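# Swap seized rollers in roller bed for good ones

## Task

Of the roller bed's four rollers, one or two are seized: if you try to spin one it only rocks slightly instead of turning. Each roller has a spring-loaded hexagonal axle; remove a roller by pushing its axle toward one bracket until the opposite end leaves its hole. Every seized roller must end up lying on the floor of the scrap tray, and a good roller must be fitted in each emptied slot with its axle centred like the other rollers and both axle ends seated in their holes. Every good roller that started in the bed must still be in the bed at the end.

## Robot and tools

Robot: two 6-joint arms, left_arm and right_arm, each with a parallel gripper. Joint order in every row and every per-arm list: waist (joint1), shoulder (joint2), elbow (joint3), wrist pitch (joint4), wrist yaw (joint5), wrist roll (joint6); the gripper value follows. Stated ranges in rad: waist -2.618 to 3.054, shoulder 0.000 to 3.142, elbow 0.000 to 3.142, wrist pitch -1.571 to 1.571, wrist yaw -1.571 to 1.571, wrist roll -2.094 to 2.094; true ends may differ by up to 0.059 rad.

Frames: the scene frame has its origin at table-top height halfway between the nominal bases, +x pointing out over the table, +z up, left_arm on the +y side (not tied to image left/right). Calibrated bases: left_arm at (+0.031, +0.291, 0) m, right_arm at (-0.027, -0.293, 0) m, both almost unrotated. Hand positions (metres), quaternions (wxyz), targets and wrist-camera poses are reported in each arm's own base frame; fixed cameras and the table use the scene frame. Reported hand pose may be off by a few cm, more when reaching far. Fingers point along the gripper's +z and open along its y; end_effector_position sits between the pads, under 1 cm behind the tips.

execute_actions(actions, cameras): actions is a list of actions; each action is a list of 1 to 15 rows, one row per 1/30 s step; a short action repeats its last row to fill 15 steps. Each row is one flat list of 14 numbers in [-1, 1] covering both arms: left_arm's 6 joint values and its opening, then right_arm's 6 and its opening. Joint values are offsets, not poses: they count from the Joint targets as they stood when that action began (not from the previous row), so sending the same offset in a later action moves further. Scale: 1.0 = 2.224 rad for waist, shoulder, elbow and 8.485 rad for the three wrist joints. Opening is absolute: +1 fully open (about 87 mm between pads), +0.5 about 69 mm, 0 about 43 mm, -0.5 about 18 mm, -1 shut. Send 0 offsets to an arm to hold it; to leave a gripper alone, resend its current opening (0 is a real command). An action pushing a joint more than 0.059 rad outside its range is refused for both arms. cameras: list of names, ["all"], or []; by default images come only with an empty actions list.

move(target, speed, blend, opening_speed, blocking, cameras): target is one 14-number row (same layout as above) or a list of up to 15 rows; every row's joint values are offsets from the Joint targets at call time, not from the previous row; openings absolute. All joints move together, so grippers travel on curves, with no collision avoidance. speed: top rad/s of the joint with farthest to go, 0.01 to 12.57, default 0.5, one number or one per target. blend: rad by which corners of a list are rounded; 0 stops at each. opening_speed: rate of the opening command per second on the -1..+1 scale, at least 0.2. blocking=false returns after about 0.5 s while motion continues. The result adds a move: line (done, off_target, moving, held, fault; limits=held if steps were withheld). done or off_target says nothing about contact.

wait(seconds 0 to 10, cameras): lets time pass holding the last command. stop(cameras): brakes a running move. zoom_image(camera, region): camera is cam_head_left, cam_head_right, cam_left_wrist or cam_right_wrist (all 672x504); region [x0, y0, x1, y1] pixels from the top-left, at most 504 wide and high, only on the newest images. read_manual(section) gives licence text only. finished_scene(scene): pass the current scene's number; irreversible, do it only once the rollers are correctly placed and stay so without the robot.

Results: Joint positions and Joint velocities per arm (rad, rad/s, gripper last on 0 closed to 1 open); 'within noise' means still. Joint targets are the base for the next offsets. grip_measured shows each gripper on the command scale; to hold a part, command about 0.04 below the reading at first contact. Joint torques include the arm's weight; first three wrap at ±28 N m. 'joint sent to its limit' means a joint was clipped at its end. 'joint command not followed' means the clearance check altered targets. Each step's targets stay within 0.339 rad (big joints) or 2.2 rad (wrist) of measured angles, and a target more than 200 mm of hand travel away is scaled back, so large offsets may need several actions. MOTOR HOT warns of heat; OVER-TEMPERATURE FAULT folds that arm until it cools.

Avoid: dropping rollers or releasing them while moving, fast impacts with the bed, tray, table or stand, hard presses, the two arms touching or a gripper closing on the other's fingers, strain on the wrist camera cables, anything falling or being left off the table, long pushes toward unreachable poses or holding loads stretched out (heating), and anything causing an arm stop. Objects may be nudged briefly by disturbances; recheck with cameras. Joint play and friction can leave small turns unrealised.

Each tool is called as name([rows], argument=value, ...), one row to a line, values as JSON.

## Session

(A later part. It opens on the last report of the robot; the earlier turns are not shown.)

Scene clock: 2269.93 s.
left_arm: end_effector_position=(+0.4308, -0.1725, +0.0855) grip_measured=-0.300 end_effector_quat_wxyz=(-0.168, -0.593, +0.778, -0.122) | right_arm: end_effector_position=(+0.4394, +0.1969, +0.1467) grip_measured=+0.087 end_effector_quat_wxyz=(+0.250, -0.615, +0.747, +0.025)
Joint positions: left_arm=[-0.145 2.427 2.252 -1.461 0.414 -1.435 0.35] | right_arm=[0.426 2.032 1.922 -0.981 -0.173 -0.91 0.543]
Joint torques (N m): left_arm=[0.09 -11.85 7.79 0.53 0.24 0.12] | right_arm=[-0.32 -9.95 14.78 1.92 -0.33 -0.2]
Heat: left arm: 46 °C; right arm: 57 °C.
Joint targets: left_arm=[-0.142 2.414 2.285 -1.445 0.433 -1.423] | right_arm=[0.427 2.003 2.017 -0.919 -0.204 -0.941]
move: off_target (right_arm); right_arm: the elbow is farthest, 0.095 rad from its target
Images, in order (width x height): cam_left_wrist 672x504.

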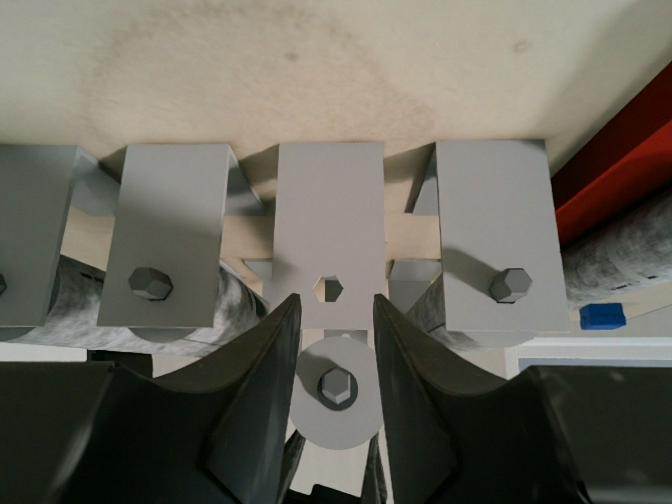

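move(target=[-0.0522,-0.0625,0.0022,0.0029,-0.0322,-0.0179,-0.3,0,0,0,0,0,0,-0.25], speed=0.3, cameras=["cam_left_wrist"])

Scene clock: 2341.73 s.
left_arm: end_effector_position=(+0.4304, -0.1871, +0.1115) grip_measured=-0.300 end_effector_quat_wxyz=(-0.047, -0.602, +0.793, -0.078) | right_arm: end_effector_position=(+0.4394, +0.1969, +0.1467) grip_measured=+0.087 end_effector_quat_wxyz=(+0.250, -0.615, +0.747, +0.025)
Joint positions: left_arm=[-0.259 2.321 2.258 -1.441 0.17 -1.564 0.35] | right_arm=[0.426 2.032 1.922 -0.981 -0.173 -0.91 0.543]
Joint torques (N m): left_arm=[-0.27 -13.86 7.75 0.86 -0.14 -0.04] | right_arm=[-0.34 -9.96 14.75 1.96 -0.33 -0.2]
Heat: left arm: 61 °C; right arm: 62 °C.
Joint targets: left_arm=[-0.258 2.275 2.290 -1.420 0.160 -1.575] | right_arm=[0.427 2.003 2.017 -0.919 -0.204 -0.941]
move: off_target (left_arm, right_arm); left_arm: the shoulder is farthest, 0.046 rad from its target; right_arm: the elbow is farthest, 0.095 rad from its target
Images, in order (width x height): cam_left_wrist 672x504.

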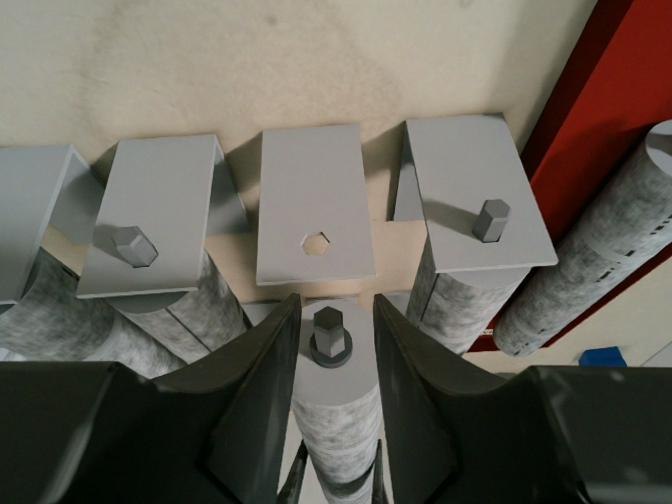

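move([
  [-0.0461,-0.009,-0.0292,0.0038,0.0006,-0.0112,-0.3,0,0,-0.018,0,0,0,-0.25],
  [-0.0461,0.009,-0.0292,0.0038,0.0006,-0.0112,-0.3,0,0,-0.018,0,0,0,-0.25],
], speed=[0.15, 0.3], cameras=["cam_left_wrist"])

Scene clock: 2362.43 s.
left_arm: end_effector_position=(+0.4205, -0.2188, +0.1088) grip_measured=-0.300 end_effector_quat_wxyz=(-0.041, -0.613, +0.786, -0.072) | right_arm: end_effector_position=(+0.4353, +0.1918, +0.1444) grip_measured=+0.087 end_effector_quat_wxyz=(+0.238, -0.614, +0.752, +0.027)
Joint positions: left_arm=[-0.339 2.309 2.23 -1.415 0.147 -1.668 0.35] | right_arm=[0.419 2.032 1.922 -1.006 -0.173 -0.91 0.543]
Joint torques (N m): left_arm=[-1.57 -11.33 4.29 0.95 0.11 -0.03] | right_arm=[0.18 -9.98 11.12 2.16 -0.33 -0.2]
Heat: left arm: 67 °C; right arm: 62 °C.
Joint targets: left_arm=[-0.360 2.295 2.225 -1.388 0.165 -1.670] | right_arm=[0.427 2.003 1.977 -0.919 -0.204 -0.941]
move: off_target (right_arm); right_arm: the wrist pitch is farthest, 0.087 rad from its target
Images, in order (width x height): cam_left_wrist 672x504.

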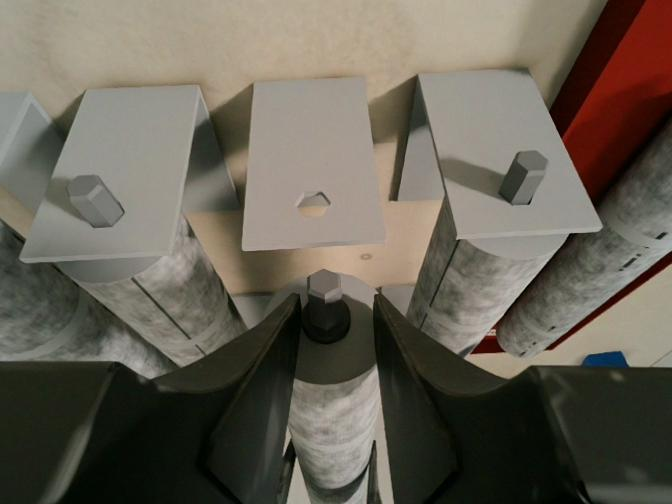

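move([
  [0.0319,-0.0202,-0.0054,-0.0002,0.0029,0.011,-0.3,0,0,0,0,0,0,-0.25],
  [0.0319,-0.006,-0.0054,-0.0002,0.0029,0.011,-0.3,0,0,0,0,0,0,-0.25],
], speed=[0.15, 0.3], cameras=["cam_left_wrist"])

Scene clock: 2437.87 s.
left_arm: end_effector_position=(+0.4240, -0.2034, +0.1119) grip_measured=-0.300 end_effector_quat_wxyz=(-0.047, -0.597, +0.796, -0.084) | right_arm: end_effector_position=(+0.4354, +0.1918, +0.1444) grip_measured=+0.087 end_effector_quat_wxyz=(+0.238, -0.615, +0.751, +0.027)
Joint positions: left_arm=[-0.294 2.3 2.219 -1.41 0.176 -1.588 0.35] | right_arm=[0.419 2.032 1.922 -1.006 -0.173 -0.911 0.543]
Joint torques (N m): left_arm=[0.08 -11.62 4.27 0.9 0.09 0.13] | right_arm=[0.18 -9.94 11.18 2.17 -0.32 -0.21]
Heat: left arm: 59 °C; right arm: 59 °C.
Joint targets: left_arm=[-0.289 2.282 2.213 -1.389 0.190 -1.577] | right_arm=[0.427 2.003 1.977 -0.919 -0.204 -0.941]
move: off_target (right_arm); right_arm: the wrist pitch is farthest, 0.087 rad from its target
Images, in order (width x height): cam_left_wrist 672x504.

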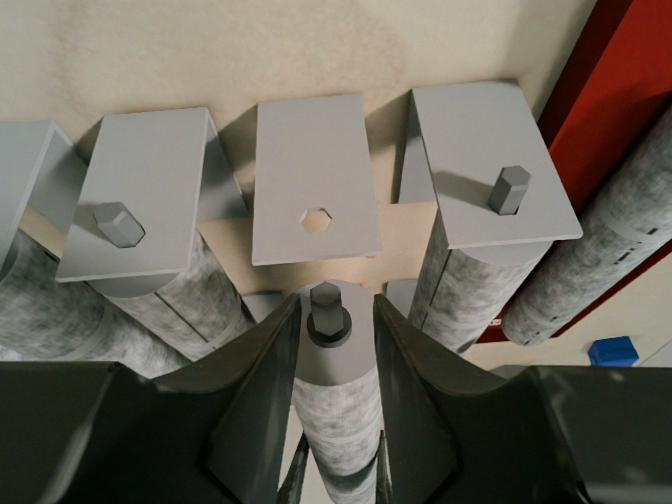

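move([
  [0,-0.022,-0.018,0.0021,0,0,-0.3,0,0,0,0,0,0,-0.25],
  [0,-0.0121,-0.018,0.0021,0,0,-0.3,0,0,0,0,0,0,-0.25],
], speed=[0.15, 0.3])

move(target=[0,0,0,0,0,0,-0.85,0,0,0,0,0,0,-0.25], speed=0.15, opening_speed=0.4, cameras=["cam_left_wrist"])

Scene clock: 2450.23 s.
left_arm: end_effector_position=(+0.4199, -0.2029, +0.1097) grip_measured=-0.300 end_effector_quat_wxyz=(-0.049, -0.597, +0.797, -0.082) | right_arm: end_effector_position=(+0.4354, +0.1918, +0.1444) grip_measured=+0.087 end_effector_quat_wxyz=(+0.238, -0.615, +0.751, +0.027)
Joint positions: left_arm=[-0.296 2.281 2.179 -1.393 0.176 -1.588 0.35] | right_arm=[0.419 2.032 1.922 -1.006 -0.173 -0.911 0.543]
Joint torques (N m): left_arm=[0.09 -12.14 4.23 0.9 0.09 0.12] | right_arm=[0.1 -9.94 11.1 2.18 -0.32 -0.19]
Heat: left arm: 63 °C; right arm: 59 °C.
Joint targets: left_arm=[-0.289 2.255 2.173 -1.372 0.190 -1.577] | right_arm=[0.427 2.003 1.977 -0.919 -0.204 -0.941]
move: off_target (right_arm); right_arm: the wrist pitch is farthest, 0.087 rad from its target

Scene clock: 2451.83 s.
left_arm: end_effector_position=(+0.4199, -0.2029, +0.1097) grip_measured=-0.655 end_effector_quat_wxyz=(-0.049, -0.597, +0.797, -0.082) | right_arm: end_effector_position=(+0.4354, +0.1918, +0.1444) grip_measured=+0.087 end_effector_quat_wxyz=(+0.238, -0.615, +0.751, +0.027)
Joint positions: left_arm=[-0.296 2.281 2.179 -1.393 0.176 -1.588 0.173] | right_arm=[0.419 2.032 1.922 -1.006 -0.173 -0.911 0.543]
Joint torques (N m): left_arm=[0.12 -12.12 4.23 0.89 0.08 0.12] | right_arm=[0.14 -9.91 11.14 2.16 -0.32 -0.19]
Heat: left arm: 63 °C; right arm: 59 °C.
Joint targets: left_arm=[-0.289 2.255 2.173 -1.372 0.190 -1.577] | right_arm=[0.427 2.003 1.977 -0.919 -0.204 -0.941]
move: off_target (right_arm); right_arm: the wrist pitch is farthest, 0.087 rad from its target
Images, in order (width x height): cam_left_wrist 672x504.

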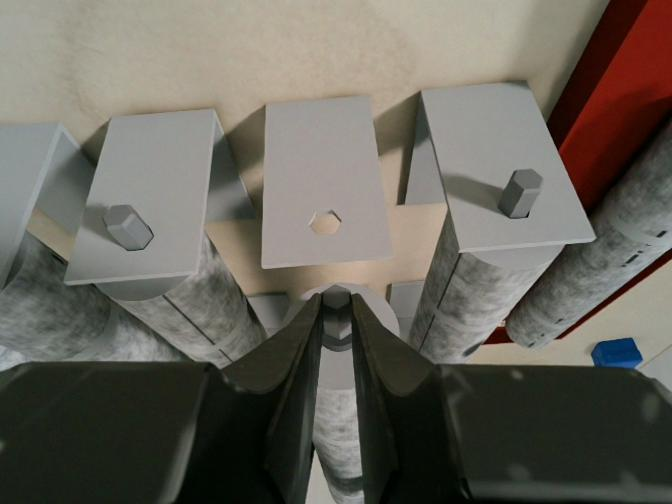

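zoom_image(camera="cam_left_wrist", region=[280, 190, 400, 370])

Scaled by 2.800.

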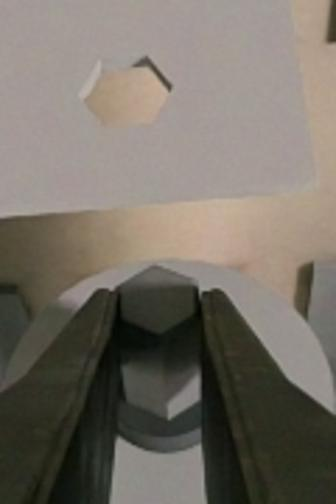

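move(target=[-0.0043,-0.1057,-0.1632,0.0403,-0.0018,-0.0068,-0.85,0,0,0,0,0,0,-0.25], speed=0.2, cameras=["cam_left_wrist"])

Scene clock: 2510.10 s.
left_arm: end_effector_position=(+0.4197, -0.2012, +0.1093) grip_measured=-0.655 end_effector_quat_wxyz=(-0.001, -0.604, +0.782, -0.151) | right_arm: end_effector_position=(+0.4347, +0.1933, +0.1444) grip_measured=+0.087 end_effector_quat_wxyz=(+0.239, -0.615, +0.751, +0.031)
Joint positions: left_arm=[-0.293 2.071 1.814 -1.067 0.176 -1.63 0.172] | right_arm=[0.419 2.032 1.922 -1.006 -0.182 -0.911 0.543]
Joint torques (N m): left_arm=[-0.75 -13.08 4.75 1.44 -0.06 -0.05] | right_arm=[0.09 -9.95 11.12 2.14 -0.23 -0.18]
Heat: left arm: 63 °C; right arm: 59 °C.
Joint targets: left_arm=[-0.299 2.020 1.810 -1.030 0.174 -1.634] | right_arm=[0.427 2.003 1.977 -0.919 -0.204 -0.941]
move: off_target (left_arm, right_arm); left_arm: the shoulder is farthest, 0.051 rad from its target; right_arm: the wrist pitch is farthest, 0.087 rad from its target
Images, in order (width x height): cam_left_wrist 672x504.

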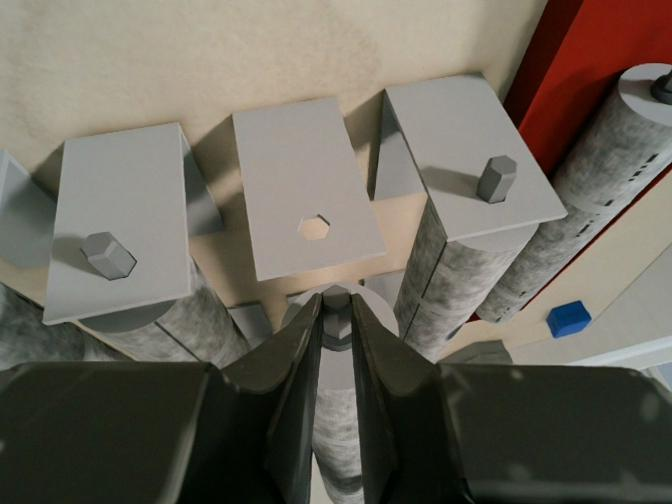

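move([
  [-0.0022,-0.0728,-0.1295,0.0365,-0.0028,-0.0042,-0.85,0,0,0,0,0,0,-0.25],
  [-0.0061,-0.129,-0.2401,0.0719,-0.0058,-0.0078,-0.85,0,0,0,0,0,0,-0.25],
], speed=0.2, blend=[0.02,0], cameras=["cam_left_wrist"])

Scene clock: 2520.97 s.
left_arm: end_effector_position=(+0.4182, -0.2011, +0.1109) grip_measured=-0.656 end_effector_quat_wxyz=(+0.108, -0.593, +0.746, -0.282) | right_arm: end_effector_position=(+0.4347, +0.1933, +0.1444) grip_measured=+0.087 end_effector_quat_wxyz=(+0.239, -0.615, +0.751, +0.031)
Joint positions: left_arm=[-0.311 1.777 1.281 -0.473 0.128 -1.694 0.172] | right_arm=[0.419 2.032 1.922 -1.006 -0.182 -0.911 0.543]
Joint torques (N m): left_arm=[-0.58 -10.8 5.16 2.32 -0.11 -0.05] | right_arm=[0.1 -9.94 11.19 2.19 -0.24 -0.18]
Heat: left arm: 66 °C; right arm: 59 °C.
Joint targets: left_arm=[-0.313 1.733 1.276 -0.420 0.125 -1.701] | right_arm=[0.427 2.003 1.977 -0.919 -0.204 -0.941]
move: off_target (left_arm, right_arm); left_arm: the wrist pitch is farthest, 0.053 rad from its target; right_arm: the wrist pitch is farthest, 0.087 rad from its target
Images, in order (width x height): cam_left_wrist 672x504.

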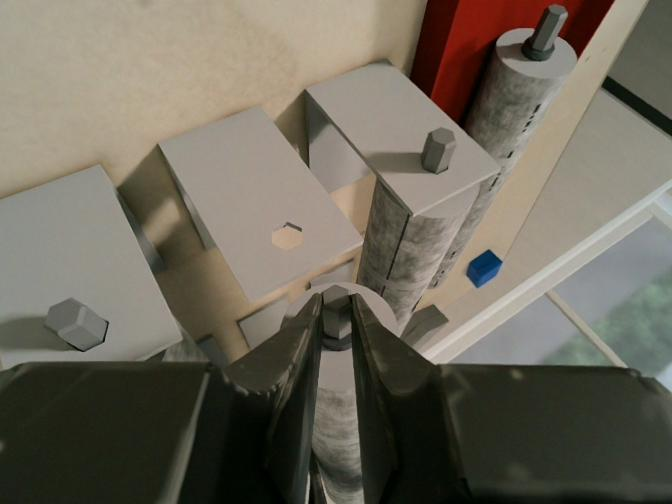

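move(target=[0.0018,0.0436,0.0688,-0.0177,0.0019,0.0024,-0.85,0,0,0,0,0,0,-0.25], speed=0.2)

Scene clock: 2535.90 s.
left_arm: end_effector_position=(+0.4211, -0.2026, +0.1103) grip_measured=-0.656 end_effector_quat_wxyz=(+0.091, -0.594, +0.757, -0.257) | right_arm: end_effector_position=(+0.4356, +0.1921, +0.1446) grip_measured=+0.087 end_effector_quat_wxyz=(+0.240, -0.614, +0.751, +0.031)
Joint positions: left_arm=[-0.311 1.832 1.383 -0.585 0.131 -1.679 0.172] | right_arm=[0.416 2.032 1.922 -1.004 -0.182 -0.911 0.543]
Joint torques (N m): left_arm=[-0.24 -7.9 9.68 1.73 0.04 0.09] | right_arm=[0.27 -9.99 11.17 2.17 -0.24 -0.19]
Heat: left arm: 66 °C; right arm: 59 °C.
Joint targets: left_arm=[-0.309 1.830 1.429 -0.570 0.141 -1.680] | right_arm=[0.427 2.003 1.977 -0.919 -0.204 -0.941]
move: off_target (left_arm, right_arm); left_arm: the elbow is farthest, 0.046 rad from its target; right_arm: the wrist pitch is farthest, 0.085 rad from its target

move([
  [0,0,0,0,0,0,-0.3,0,0,0,0,0,0,-0.25],
  [0.0225,-0.0225,-0.027,0.0006,0,0.0059,-0.3,0,0,0,0,0,0,-0.25],
  [0.0495,-0.0225,-0.027,0.0006,0,0.013,-0.3,0,0,0,0,0,0,-0.25],
  [0.0751,0.2626,0.3849,-0.1031,0.0344,0.0303,-0.3,0,0,0,0,0,0,-0.25],
], speed=[0.2,0.2,0.3,0.5], blend=[0,0.02,0.03,0], opening_speed=0.5, cameras=["cam_left_wrist"])

zoom_image(camera="cam_left_wrist", region=[260, 250, 420, 470])

Scene clock: 2562.63 s.
left_arm: end_effector_position=(+0.4356, -0.1761, +0.0894) grip_measured=-0.300 end_effector_quat_wxyz=(-0.156, -0.588, +0.782, -0.134) | right_arm: end_effector_position=(+0.4356, +0.1921, +0.1446) grip_measured=+0.087 end_effector_quat_wxyz=(+0.240, -0.614, +0.751, +0.031)
Joint positions: left_arm=[-0.151 2.416 2.25 -1.433 0.414 -1.435 0.35] | right_arm=[0.416 2.032 1.922 -1.004 -0.182 -0.911 0.543]
Joint torques (N m): left_arm=[0.53 -10.95 7.92 0.3 0.24 0.11] | right_arm=[0.27 -9.95 11.12 2.15 -0.25 -0.16]
Heat: left arm: 58 °C; right arm: 59 °C.
Joint targets: left_arm=[-0.142 2.414 2.285 -1.445 0.433 -1.423] | right_arm=[0.427 2.003 1.977 -0.919 -0.204 -0.941]
move: off_target (right_arm); right_arm: the wrist pitch is farthest, 0.085 rad from its target
Images, in order (width x height): cam_left_wrist 672x504.

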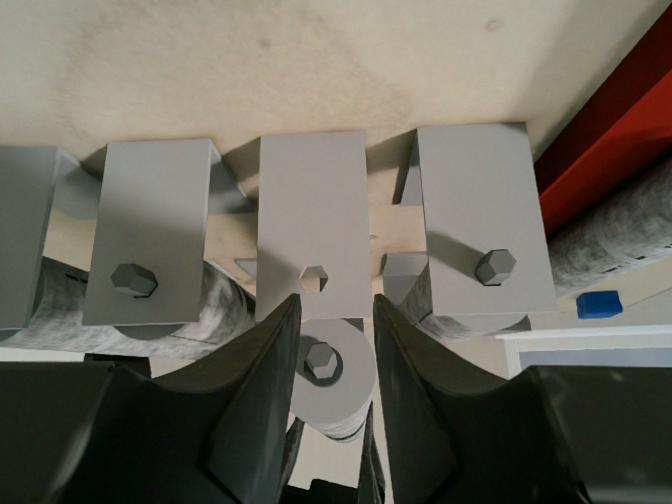

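Scaled by 2.291.

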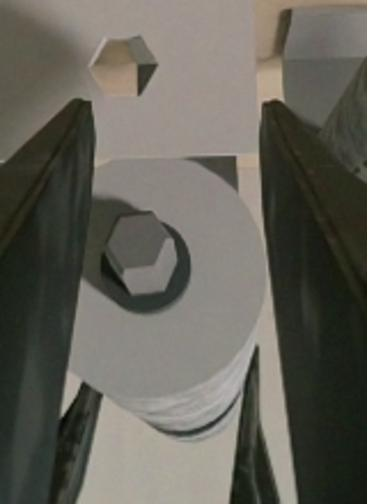

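zoom_image(camera="cam_left_wrist", region=[280, 320, 400, 504])

execute_actions(actions=[])

zoom_image(camera="cam_head_left", region=[280, 80, 460, 220])

zoom_image(camera="cam_head_right", region=[290, 80, 470, 220])

Scaled by 2.739.

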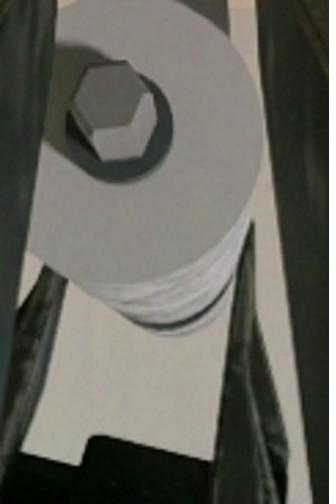

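Scene clock: 2627.73 s.
left_arm: end_effector_position=(+0.4356, -0.1763, +0.0896) grip_measured=-0.300 end_effector_quat_wxyz=(-0.157, -0.588, +0.782, -0.135) | right_arm: end_effector_position=(+0.4356, +0.1921, +0.1446) grip_measured=+0.087 end_effector_quat_wxyz=(+0.240, -0.614, +0.751, +0.031)
Joint positions: left_arm=[-0.151 2.416 2.25 -1.433 0.415 -1.435 0.35] | right_arm=[0.416 2.032 1.922 -1.004 -0.182 -0.911 0.543]
Joint velocities: within noise
Joint torques (N m): left_arm=[0.53 -10.95 7.94 0.27 0.24 0.13] | right_arm=[0.27 -9.95 11.17 2.15 -0.23 -0.19]
Heat: left arm: 62 °C; right arm: 60 °C.
Joint targets: left_arm=[-0.142 2.414 2.285 -1.445 0.433 -1.423] | right_arm=[0.427 2.003 1.977 -0.919 -0.204 -0.941]
Tool commands: left_gripper/opening=-0.3 right_gripper/opening=-0.25

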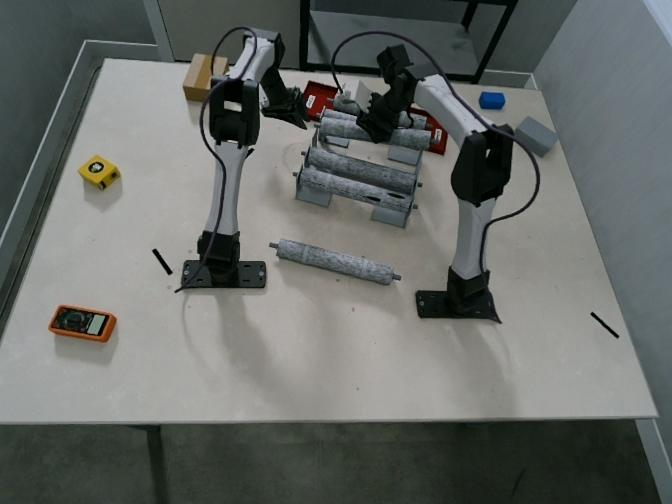

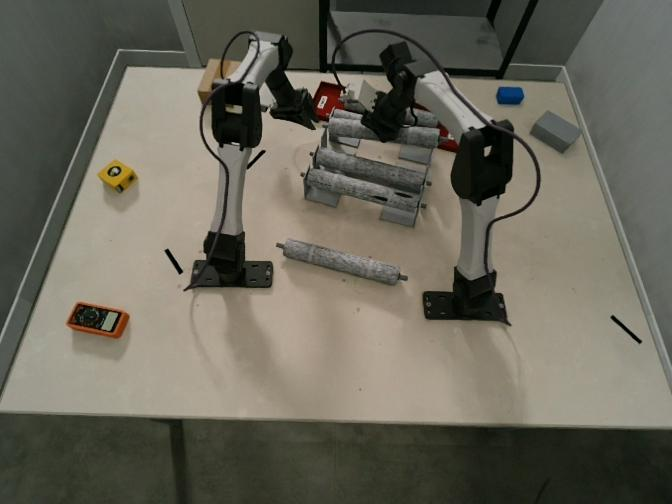

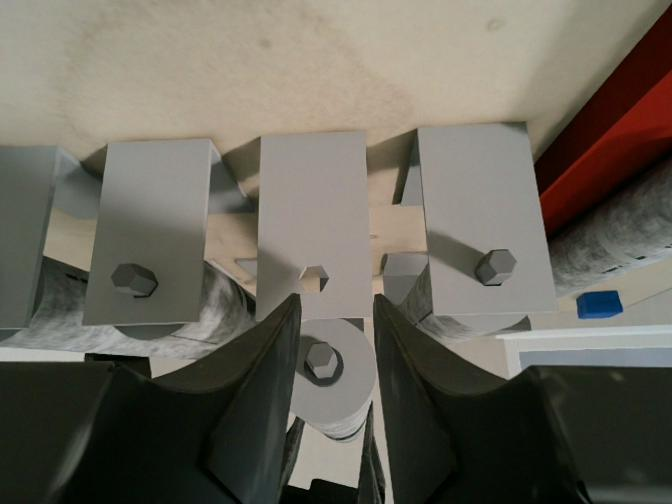

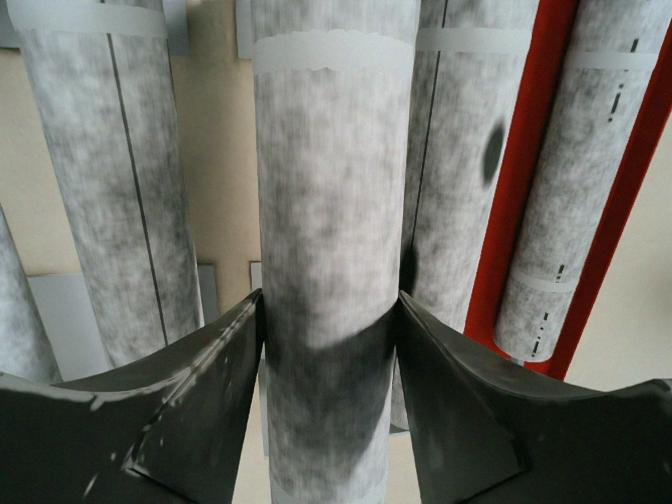

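Scaled by 2.800.

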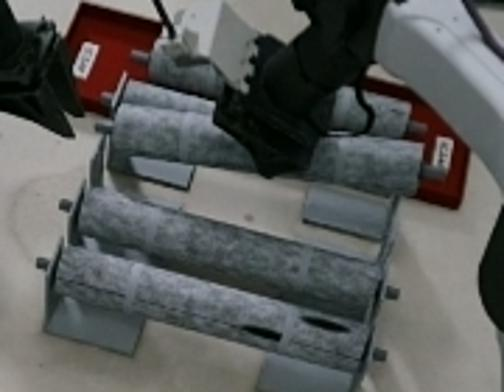

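Scaled by 2.800.

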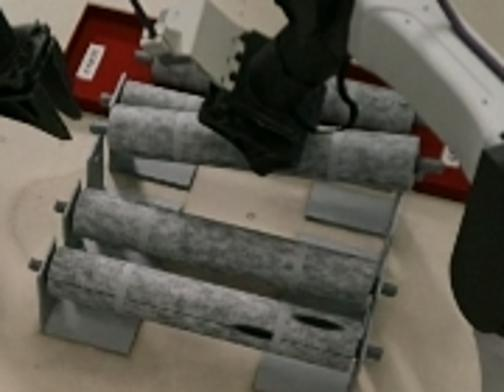

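move([
  [0,0,0,0,0,0,-0.3,-0.0099,-0.04,-0.0112,0,0,0,-0.25],
  [0,0,0,0,0,0,-0.3,-0.0229,-0.0724,-0.0468,0.0093,-0.0013,-0.0025,-0.25],
  [0,0,0,0,0,0,-0.3,-0.0229,-0.0328,-0.0468,0.0093,-0.0013,-0.0025,-0.25],
], speed=[0.3,0.12,0.4], blend=[0.01,0,0], cameras=["cam_left_wrist"])

Scene clock: 2700.60 s.
left_arm: end_effector_position=(+0.4356, -0.1763, +0.0896) grip_measured=-0.300 end_effector_quat_wxyz=(-0.157, -0.588, +0.782, -0.135) | right_arm: end_effector_position=(+0.4319, +0.1689, +0.1552) grip_measured=+0.087 end_effector_quat_wxyz=(+0.252, -0.605, +0.755, +0.020)
Joint positions: left_arm=[-0.151 2.416 2.25 -1.433 0.415 -1.435 0.35] | right_arm=[0.375 1.956 1.845 -0.981 -0.182 -0.931 0.543]
Joint torques (N m): left_arm=[0.53 -10.93 7.94 0.28 0.23 0.12] | right_arm=[-0.4 -9.18 8.73 2.84 -0.33 -0.19]
Heat: left arm: 64 °C; right arm: 61 °C.
Joint targets: left_arm=[-0.142 2.414 2.285 -1.445 0.433 -1.423] | right_arm=[0.376 1.930 1.873 -0.841 -0.215 -0.962]
move: off_target (right_arm); right_arm: the wrist pitch is farthest, 0.141 rad from its target
Images, in order (width x height): cam_left_wrist 672x504.

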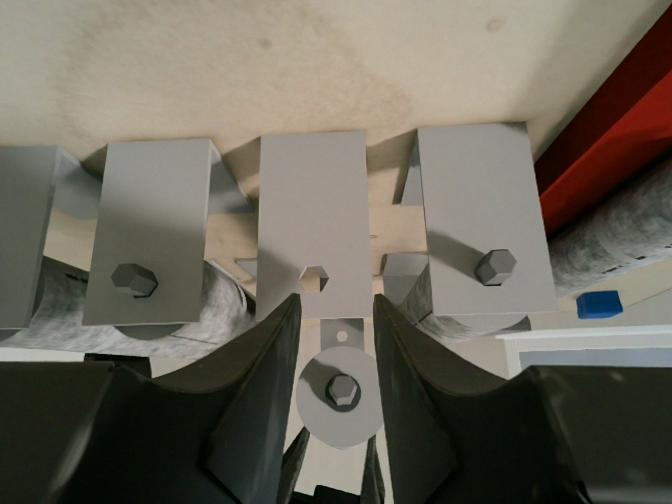

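zoom_image(camera="cam_left_wrist", region=[280, 240, 400, 460])

Scaled by 2.291.

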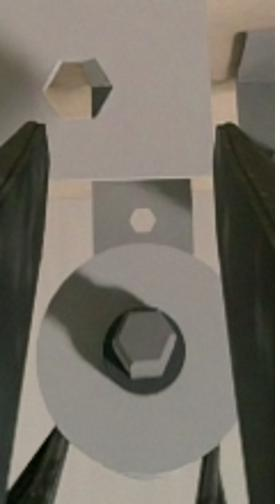

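move([
  [0,0,0,0,0,0,-0.3,0,-0.0378,0,0,0,0,-0.25],
  [0,0,0,0,0,0,-0.3,0.0004,-0.0544,-0.1097,0.0272,-0.0029,-0.0021,-0.25],
  [0,0,0,0,0,0,-0.3,0.0004,-0.0157,-0.1097,0.0272,-0.0029,-0.0021,-0.25],
], speed=[0.3,0.15,0.4], blend=[0.01,0,0], cameras=["cam_left_wrist"])

zoom_image(camera="cam_left_wrist", region=[270, 230, 410, 400])

Scene clock: 2796.73 s.
left_arm: end_effector_position=(+0.4356, -0.1763, +0.0896) grip_measured=-0.300 end_effector_quat_wxyz=(-0.157, -0.588, +0.782, -0.135) | right_arm: end_effector_position=(+0.4275, +0.1709, +0.1056) grip_measured=+0.087 end_effector_quat_wxyz=(+0.260, -0.612, +0.746, +0.026)
Joint positions: left_arm=[-0.151 2.416 2.25 -1.433 0.415 -1.435 0.35] | right_arm=[0.375 1.923 1.598 -0.754 -0.204 -0.948 0.543]
Joint torques (N m): left_arm=[0.51 -10.93 7.92 0.28 0.24 0.13] | right_arm=[-0.38 -9.29 9.02 2.87 -0.39 -0.22]
Heat: left arm: 65 °C; right arm: 59 °C.
Joint targets: left_arm=[-0.142 2.414 2.285 -1.445 0.433 -1.423] | right_arm=[0.377 1.895 1.629 -0.610 -0.240 -0.980]
move: off_target (right_arm); right_arm: the wrist pitch is farthest, 0.144 rad from its target
Images, in order (width x height): cam_left_wrist 672x504.

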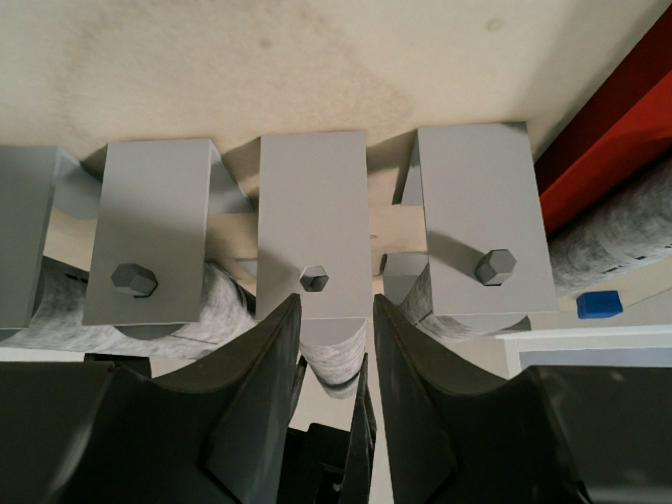

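Scaled by 2.965.

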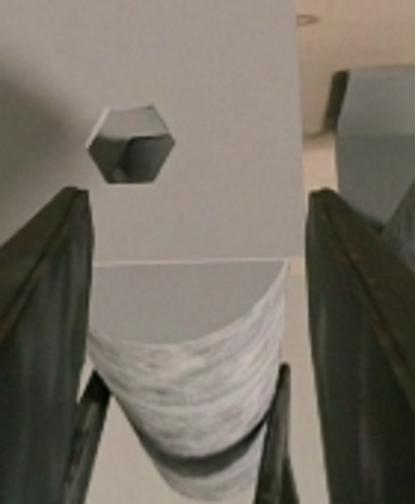

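zoom_image(camera="cam_left_wrist", region=[290, 255, 340, 305])

Scaled by 10.080.

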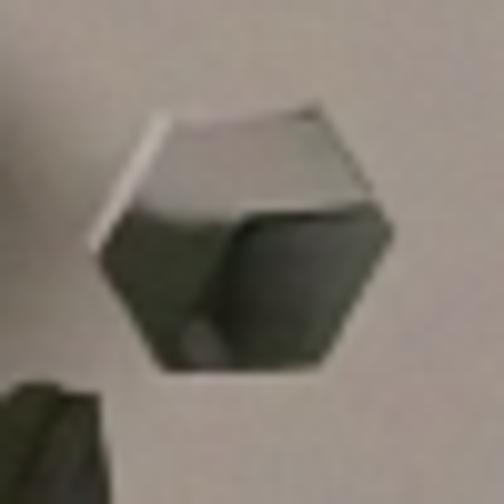

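move(target=[0,0,0,0,0,0,-0.3,0,0,-0.0018,0.0004,0,-0.0015,-0.25], speed=0.1, cameras=["cam_left_wrist"])

zoom_image(camera="cam_left_wrist", region=[290, 255, 340, 305])

Scene clock: 2847.57 s.
left_arm: end_effector_position=(+0.4356, -0.1763, +0.0896) grip_measured=-0.300 end_effector_quat_wxyz=(-0.157, -0.588, +0.782, -0.135) | right_arm: end_effector_position=(+0.4287, +0.1710, +0.1060) grip_measured=+0.087 end_effector_quat_wxyz=(+0.262, -0.617, +0.742, +0.024)
Joint positions: left_arm=[-0.151 2.416 2.25 -1.433 0.415 -1.435 0.35] | right_arm=[0.375 1.923 1.598 -0.751 -0.204 -0.961 0.543]
Joint torques (N m): left_arm=[0.53 -10.93 7.92 0.28 0.24 0.13] | right_arm=[-0.32 -9.28 8.73 2.88 -0.39 -0.21]
Heat: left arm: 66 °C; right arm: 61 °C.
Joint targets: left_arm=[-0.142 2.414 2.285 -1.445 0.433 -1.423] | right_arm=[0.377 1.895 1.625 -0.606 -0.240 -0.993]
move: off_target (right_arm); right_arm: the wrist pitch is farthest, 0.144 rad from its target
Images, in order (width x height): cam_left_wrist 672x504.

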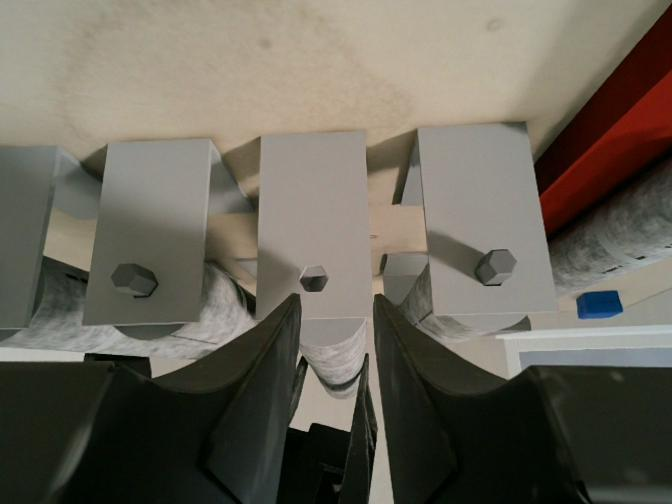

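Scaled by 10.080.

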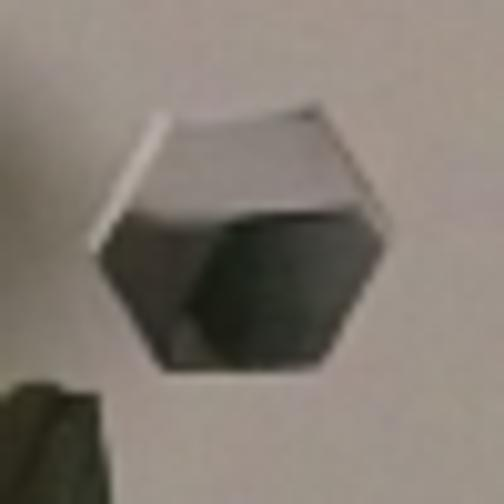

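move(target=[0,0,0,0,0,0,-0.3,0.0056,0,-0.0045,0.0008,0,0,-0.25], speed=0.1, cameras=["cam_left_wrist"])

zoom_image(camera="cam_left_wrist", region=[290, 255, 340, 305])

Scene clock: 2862.03 s.
left_arm: end_effector_position=(+0.4356, -0.1763, +0.0896) grip_measured=-0.300 end_effector_quat_wxyz=(-0.157, -0.588, +0.782, -0.135) | right_arm: end_effector_position=(+0.4274, +0.1719, +0.1031) grip_measured=+0.087 end_effector_quat_wxyz=(+0.260, -0.620, +0.740, +0.024)
Joint positions: left_arm=[-0.151 2.416 2.25 -1.433 0.415 -1.435 0.35] | right_arm=[0.378 1.923 1.588 -0.743 -0.204 -0.965 0.543]
Joint torques (N m): left_arm=[0.53 -10.93 7.92 0.28 0.24 0.12] | right_arm=[0.39 -9.29 8.79 2.86 -0.38 -0.16]
Heat: left arm: 66 °C; right arm: 62 °C.
Joint targets: left_arm=[-0.142 2.414 2.285 -1.445 0.433 -1.423] | right_arm=[0.390 1.895 1.615 -0.600 -0.240 -0.993]
move: off_target (right_arm); right_arm: the wrist pitch is farthest, 0.144 rad from its target
Images, in order (width x height): cam_left_wrist 672x504.

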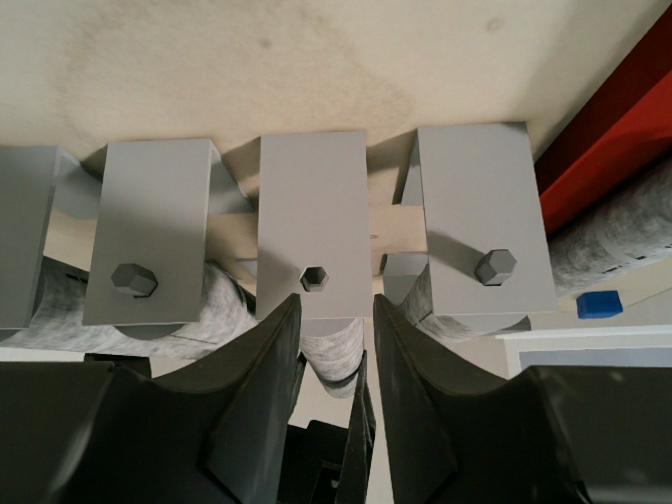

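Scaled by 10.080.

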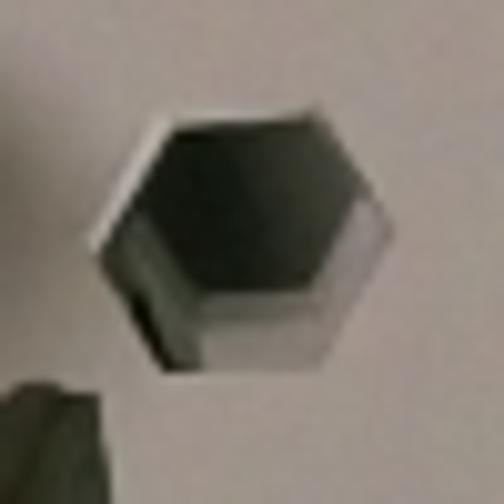

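move(target=[0,0,0,0,0,0,-0.3,0,0,0.0315,-0.0088,0,0,-0.25], speed=0.15, cameras=["cam_left_wrist"])

zoom_image(camera="cam_left_wrist", region=[290, 255, 340, 305])

Scene clock: 2905.00 s.
left_arm: end_effector_position=(+0.4356, -0.1763, +0.0896) grip_measured=-0.300 end_effector_quat_wxyz=(-0.157, -0.588, +0.782, -0.135) | right_arm: end_effector_position=(+0.4274, +0.1719, +0.1031) grip_measured=+0.087 end_effector_quat_wxyz=(+0.260, -0.620, +0.740, +0.024)
Joint positions: left_arm=[-0.151 2.416 2.25 -1.433 0.415 -1.435 0.35] | right_arm=[0.378 1.923 1.588 -0.743 -0.204 -0.965 0.543]
Joint torques (N m): left_arm=[0.53 -10.95 7.92 0.27 0.24 0.12] | right_arm=[0.4 -9.22 15.08 2.03 -0.38 -0.17]
Heat: left arm: 66 °C; right arm: 62 °C.
Joint targets: left_arm=[-0.142 2.414 2.285 -1.445 0.433 -1.423] | right_arm=[0.390 1.895 1.685 -0.674 -0.240 -0.993]
move: off_target (right_arm); right_arm: the elbow is farthest, 0.097 rad from its target
Images, in order (width x height): cam_left_wrist 672x504.

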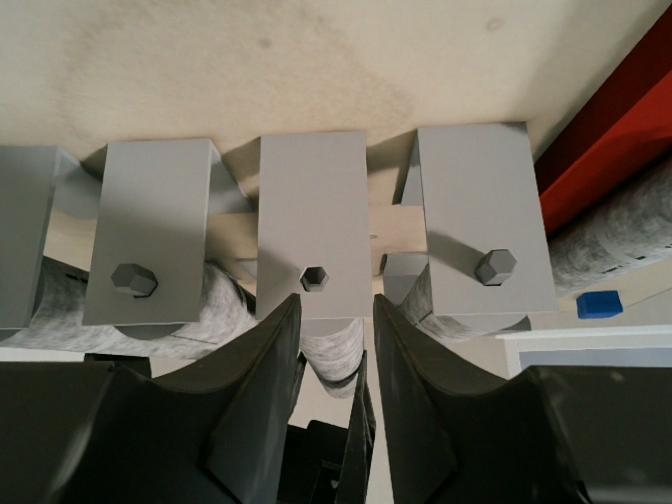

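Scaled by 10.080.

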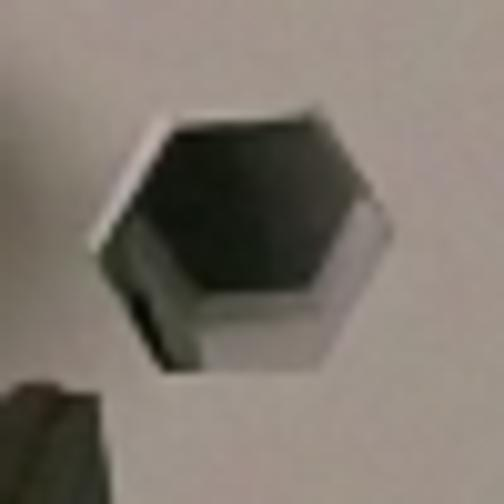

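move(target=[0,0,0,0,0,0,-0.3,0,0,0.0068,-0.0012,0,0,-0.25], speed=0.15, cameras=["cam_left_wrist"])

zoom_image(camera="cam_left_wrist", region=[290, 255, 340, 305])

Scene clock: 2910.83 s.
left_arm: end_effector_position=(+0.4356, -0.1763, +0.0896) grip_measured=-0.300 end_effector_quat_wxyz=(-0.157, -0.588, +0.782, -0.135) | right_arm: end_effector_position=(+0.4298, +0.1729, +0.1086) grip_measured=+0.087 end_effector_quat_wxyz=(+0.265, -0.619, +0.739, +0.023)
Joint positions: left_arm=[-0.151 2.416 2.25 -1.433 0.415 -1.435 0.35] | right_arm=[0.378 1.923 1.606 -0.752 -0.204 -0.965 0.543]
Joint torques (N m): left_arm=[0.53 -10.93 7.94 0.28 0.24 0.12] | right_arm=[0.35 -9.26 14.72 2.04 -0.36 -0.18]
Heat: left arm: 66 °C; right arm: 62 °C.
Joint targets: left_arm=[-0.142 2.414 2.285 -1.445 0.433 -1.423] | right_arm=[0.390 1.895 1.701 -0.684 -0.240 -0.993]
move: off_target (right_arm); right_arm: the elbow is farthest, 0.094 rad from its target
Images, in order (width x height): cam_left_wrist 672x504.

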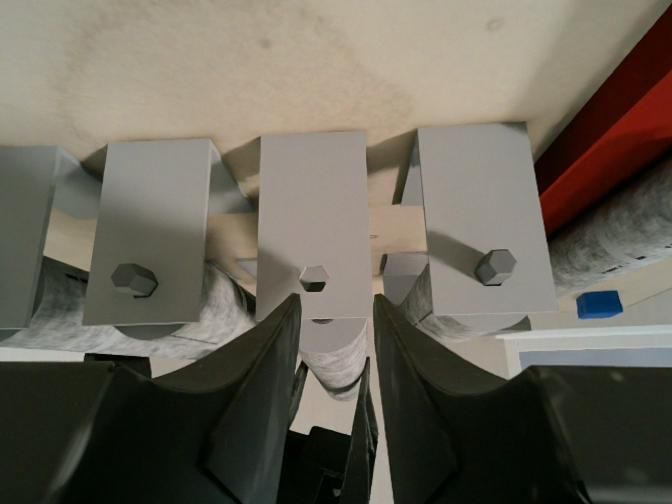

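Scaled by 10.080.

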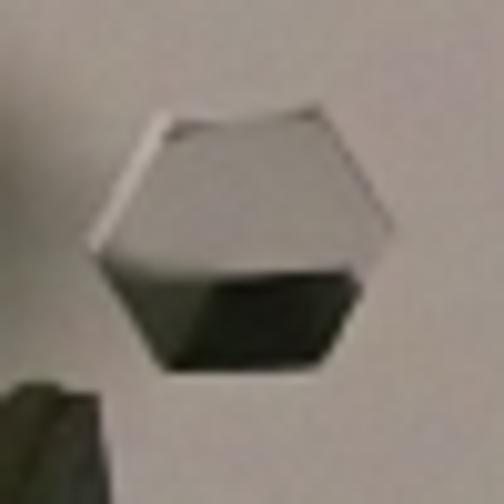

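move(target=[0,0,0,0,0,0,-0.3,0,0.0032,0,0,0.0059,0.0048,-0.25], speed=0.15, cameras=["cam_left_wrist"])

zoom_image(camera="cam_left_wrist", region=[290, 255, 340, 305])

Scene clock: 2928.40 s.
left_arm: end_effector_position=(+0.4356, -0.1763, +0.0896) grip_measured=-0.300 end_effector_quat_wxyz=(-0.157, -0.588, +0.782, -0.135) | right_arm: end_effector_position=(+0.4298, +0.1722, +0.1085) grip_measured=+0.087 end_effector_quat_wxyz=(+0.264, -0.616, +0.742, +0.022)
Joint positions: left_arm=[-0.151 2.416 2.25 -1.433 0.415 -1.435 0.35] | right_arm=[0.378 1.923 1.606 -0.752 -0.199 -0.957 0.543]
Joint torques (N m): left_arm=[0.53 -10.95 7.94 0.27 0.24 0.13] | right_arm=[0.42 -8.79 14.75 2.02 0 0.2]
Heat: left arm: 66 °C; right arm: 63 °C.
Joint targets: left_arm=[-0.142 2.414 2.285 -1.445 0.433 -1.423] | right_arm=[0.390 1.902 1.701 -0.684 -0.190 -0.952]
move: off_target (right_arm); right_arm: the elbow is farthest, 0.095 rad from its target
Images, in order (width x height): cam_left_wrist 672x504.

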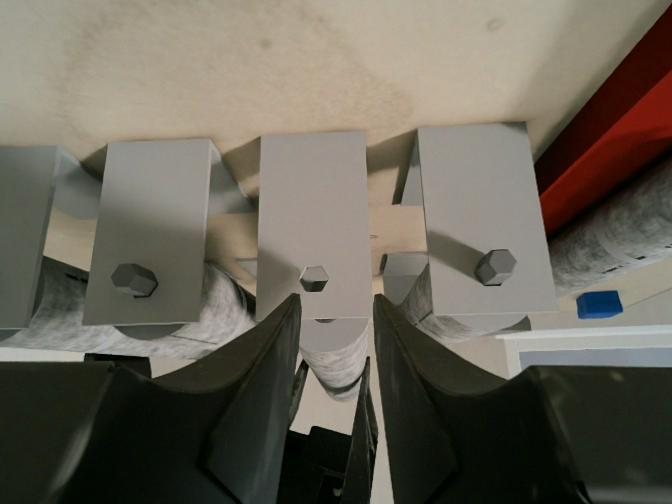

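Scaled by 10.080.

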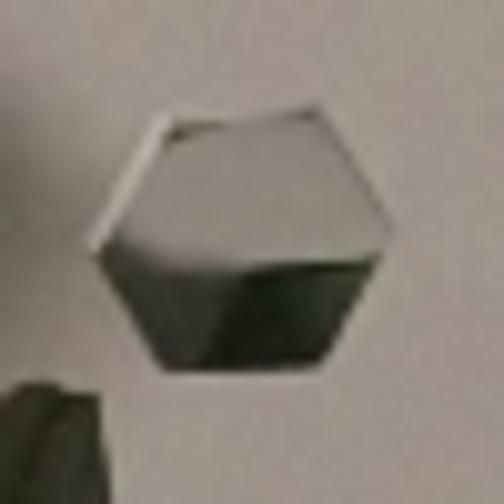

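move(target=[0,0,0,0,0,0,-0.3,0.003,0.0032,0,0,0,0,-0.25], speed=0.15, cameras=["cam_left_wrist"])

zoom_image(camera="cam_left_wrist", region=[290, 255, 340, 305])

Scene clock: 2942.07 s.
left_arm: end_effector_position=(+0.4356, -0.1763, +0.0896) grip_measured=-0.300 end_effector_quat_wxyz=(-0.157, -0.588, +0.782, -0.135) | right_arm: end_effector_position=(+0.4282, +0.1758, +0.1031) grip_measured=+0.087 end_effector_quat_wxyz=(+0.258, -0.620, +0.741, +0.024)
Joint positions: left_arm=[-0.151 2.416 2.25 -1.433 0.415 -1.435 0.35] | right_arm=[0.387 1.936 1.606 -0.752 -0.198 -0.957 0.543]
Joint torques (N m): left_arm=[0.51 -10.93 7.92 0.28 0.24 0.13] | right_arm=[0.38 -9.22 14.68 2.05 0.03 0.16]
Heat: left arm: 67 °C; right arm: 65 °C.
Joint targets: left_arm=[-0.142 2.414 2.285 -1.445 0.433 -1.423] | right_arm=[0.396 1.909 1.701 -0.684 -0.190 -0.952]
move: off_target (right_arm); right_arm: the elbow is farthest, 0.095 rad from its target
Images, in order (width x height): cam_left_wrist 672x504.

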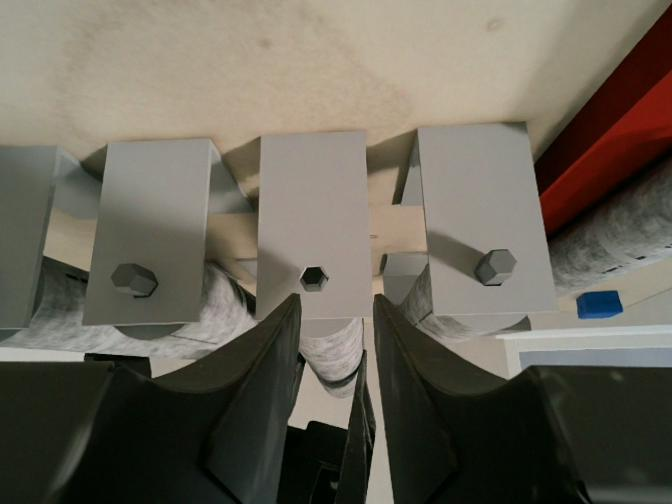

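Scaled by 10.080.

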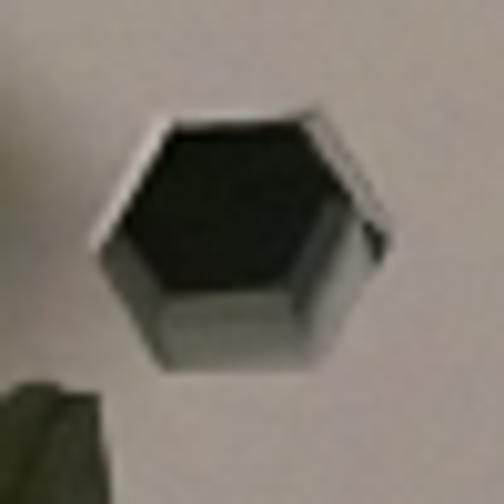

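move(target=[0,0,0,0,0,0,-0.3,0,0,0.0076,-0.0006,0,0,-0.25], speed=0.15, cameras=["cam_left_wrist"])

zoom_image(camera="cam_left_wrist", region=[290, 255, 340, 305])

Scene clock: 2957.50 s.
left_arm: end_effector_position=(+0.4356, -0.1763, +0.0896) grip_measured=-0.300 end_effector_quat_wxyz=(-0.157, -0.588, +0.782, -0.135) | right_arm: end_effector_position=(+0.4318, +0.1765, +0.1091) grip_measured=+0.087 end_effector_quat_wxyz=(+0.264, -0.619, +0.739, +0.022)
Joint positions: left_arm=[-0.151 2.416 2.25 -1.433 0.415 -1.435 0.35] | right_arm=[0.386 1.936 1.624 -0.757 -0.198 -0.957 0.543]
Joint torques (N m): left_arm=[0.53 -10.93 7.91 0.28 0.24 0.12] | right_arm=[0.43 -9.25 14.65 2 0.04 0.16]
Heat: left arm: 67 °C; right arm: 67 °C.
Joint targets: left_arm=[-0.142 2.414 2.285 -1.445 0.433 -1.423] | right_arm=[0.396 1.909 1.717 -0.689 -0.190 -0.952]
move: off_target (right_arm); right_arm: the elbow is farthest, 0.093 rad from its target
Images, in order (width x height): cam_left_wrist 672x504.

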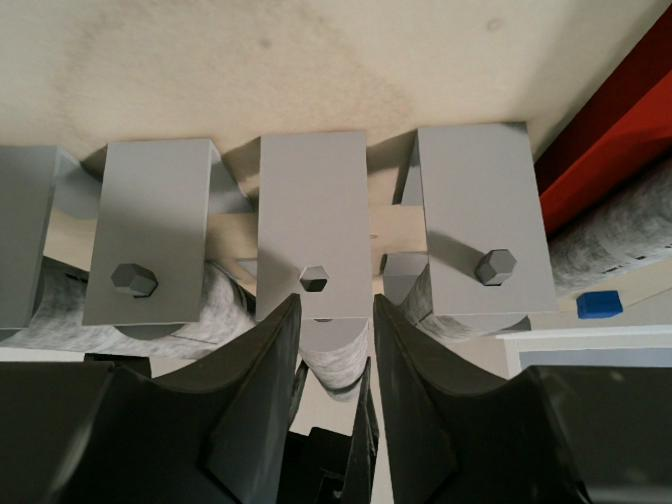

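Scaled by 10.080.

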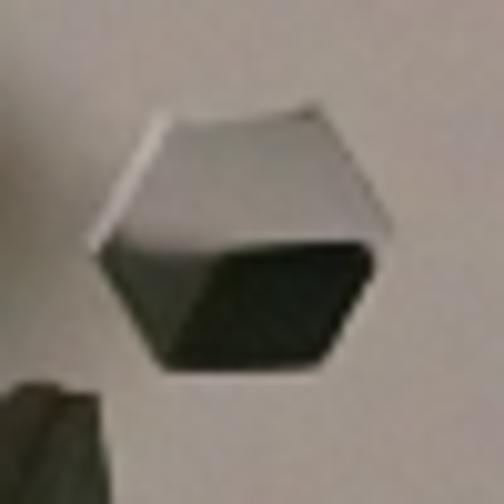

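move(target=[0,0,0,0,0,0,-0.3,0.0076,0.009,0.009,0,0.0014,0.0028,-0.25], speed=0.1, cameras=["cam_left_wrist"])

zoom_image(camera="cam_left_wrist", region=[290, 255, 340, 305])

Scene clock: 2973.30 s.
left_arm: end_effector_position=(+0.4356, -0.1763, +0.0896) grip_measured=-0.300 end_effector_quat_wxyz=(-0.157, -0.588, +0.782, -0.135) | right_arm: end_effector_position=(+0.4312, +0.1860, +0.1050) grip_measured=+0.087 end_effector_quat_wxyz=(+0.260, -0.618, +0.742, +0.024)
Joint positions: left_arm=[-0.151 2.416 2.25 -1.433 0.415 -1.435 0.35] | right_arm=[0.407 1.957 1.641 -0.759 -0.189 -0.934 0.543]
Joint torques (N m): left_arm=[0.53 -10.92 7.91 0.27 0.24 0.13] | right_arm=[0.43 -9.17 14.82 2.07 0.05 0.2]
Heat: left arm: 67 °C; right arm: 66 °C.
Joint targets: left_arm=[-0.142 2.414 2.285 -1.445 0.433 -1.423] | right_arm=[0.413 1.929 1.737 -0.689 -0.178 -0.928]
move: off_target (right_arm); right_arm: the elbow is farthest, 0.096 rad from its target
Images, in order (width x height): cam_left_wrist 672x504.

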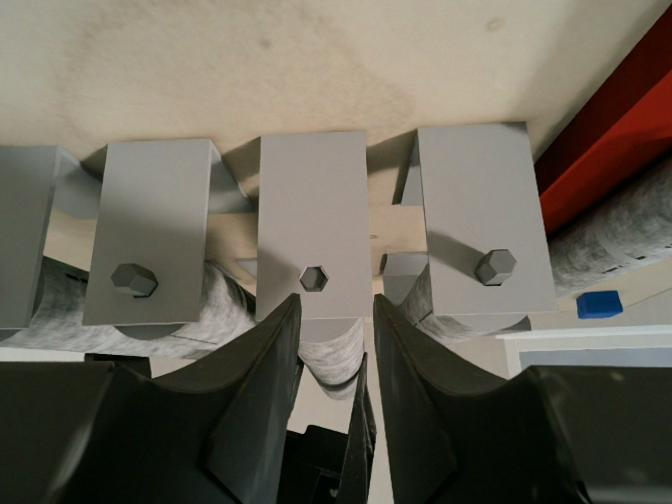

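Scaled by 10.080.

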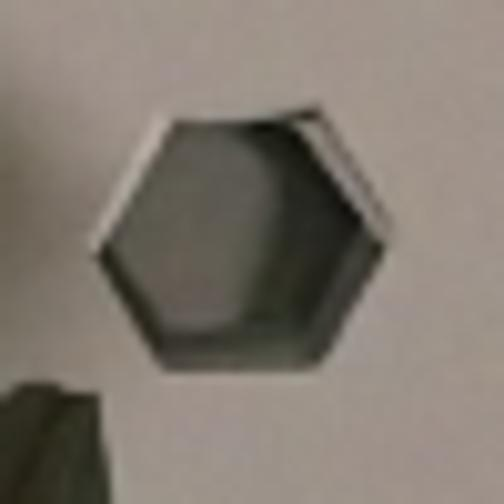

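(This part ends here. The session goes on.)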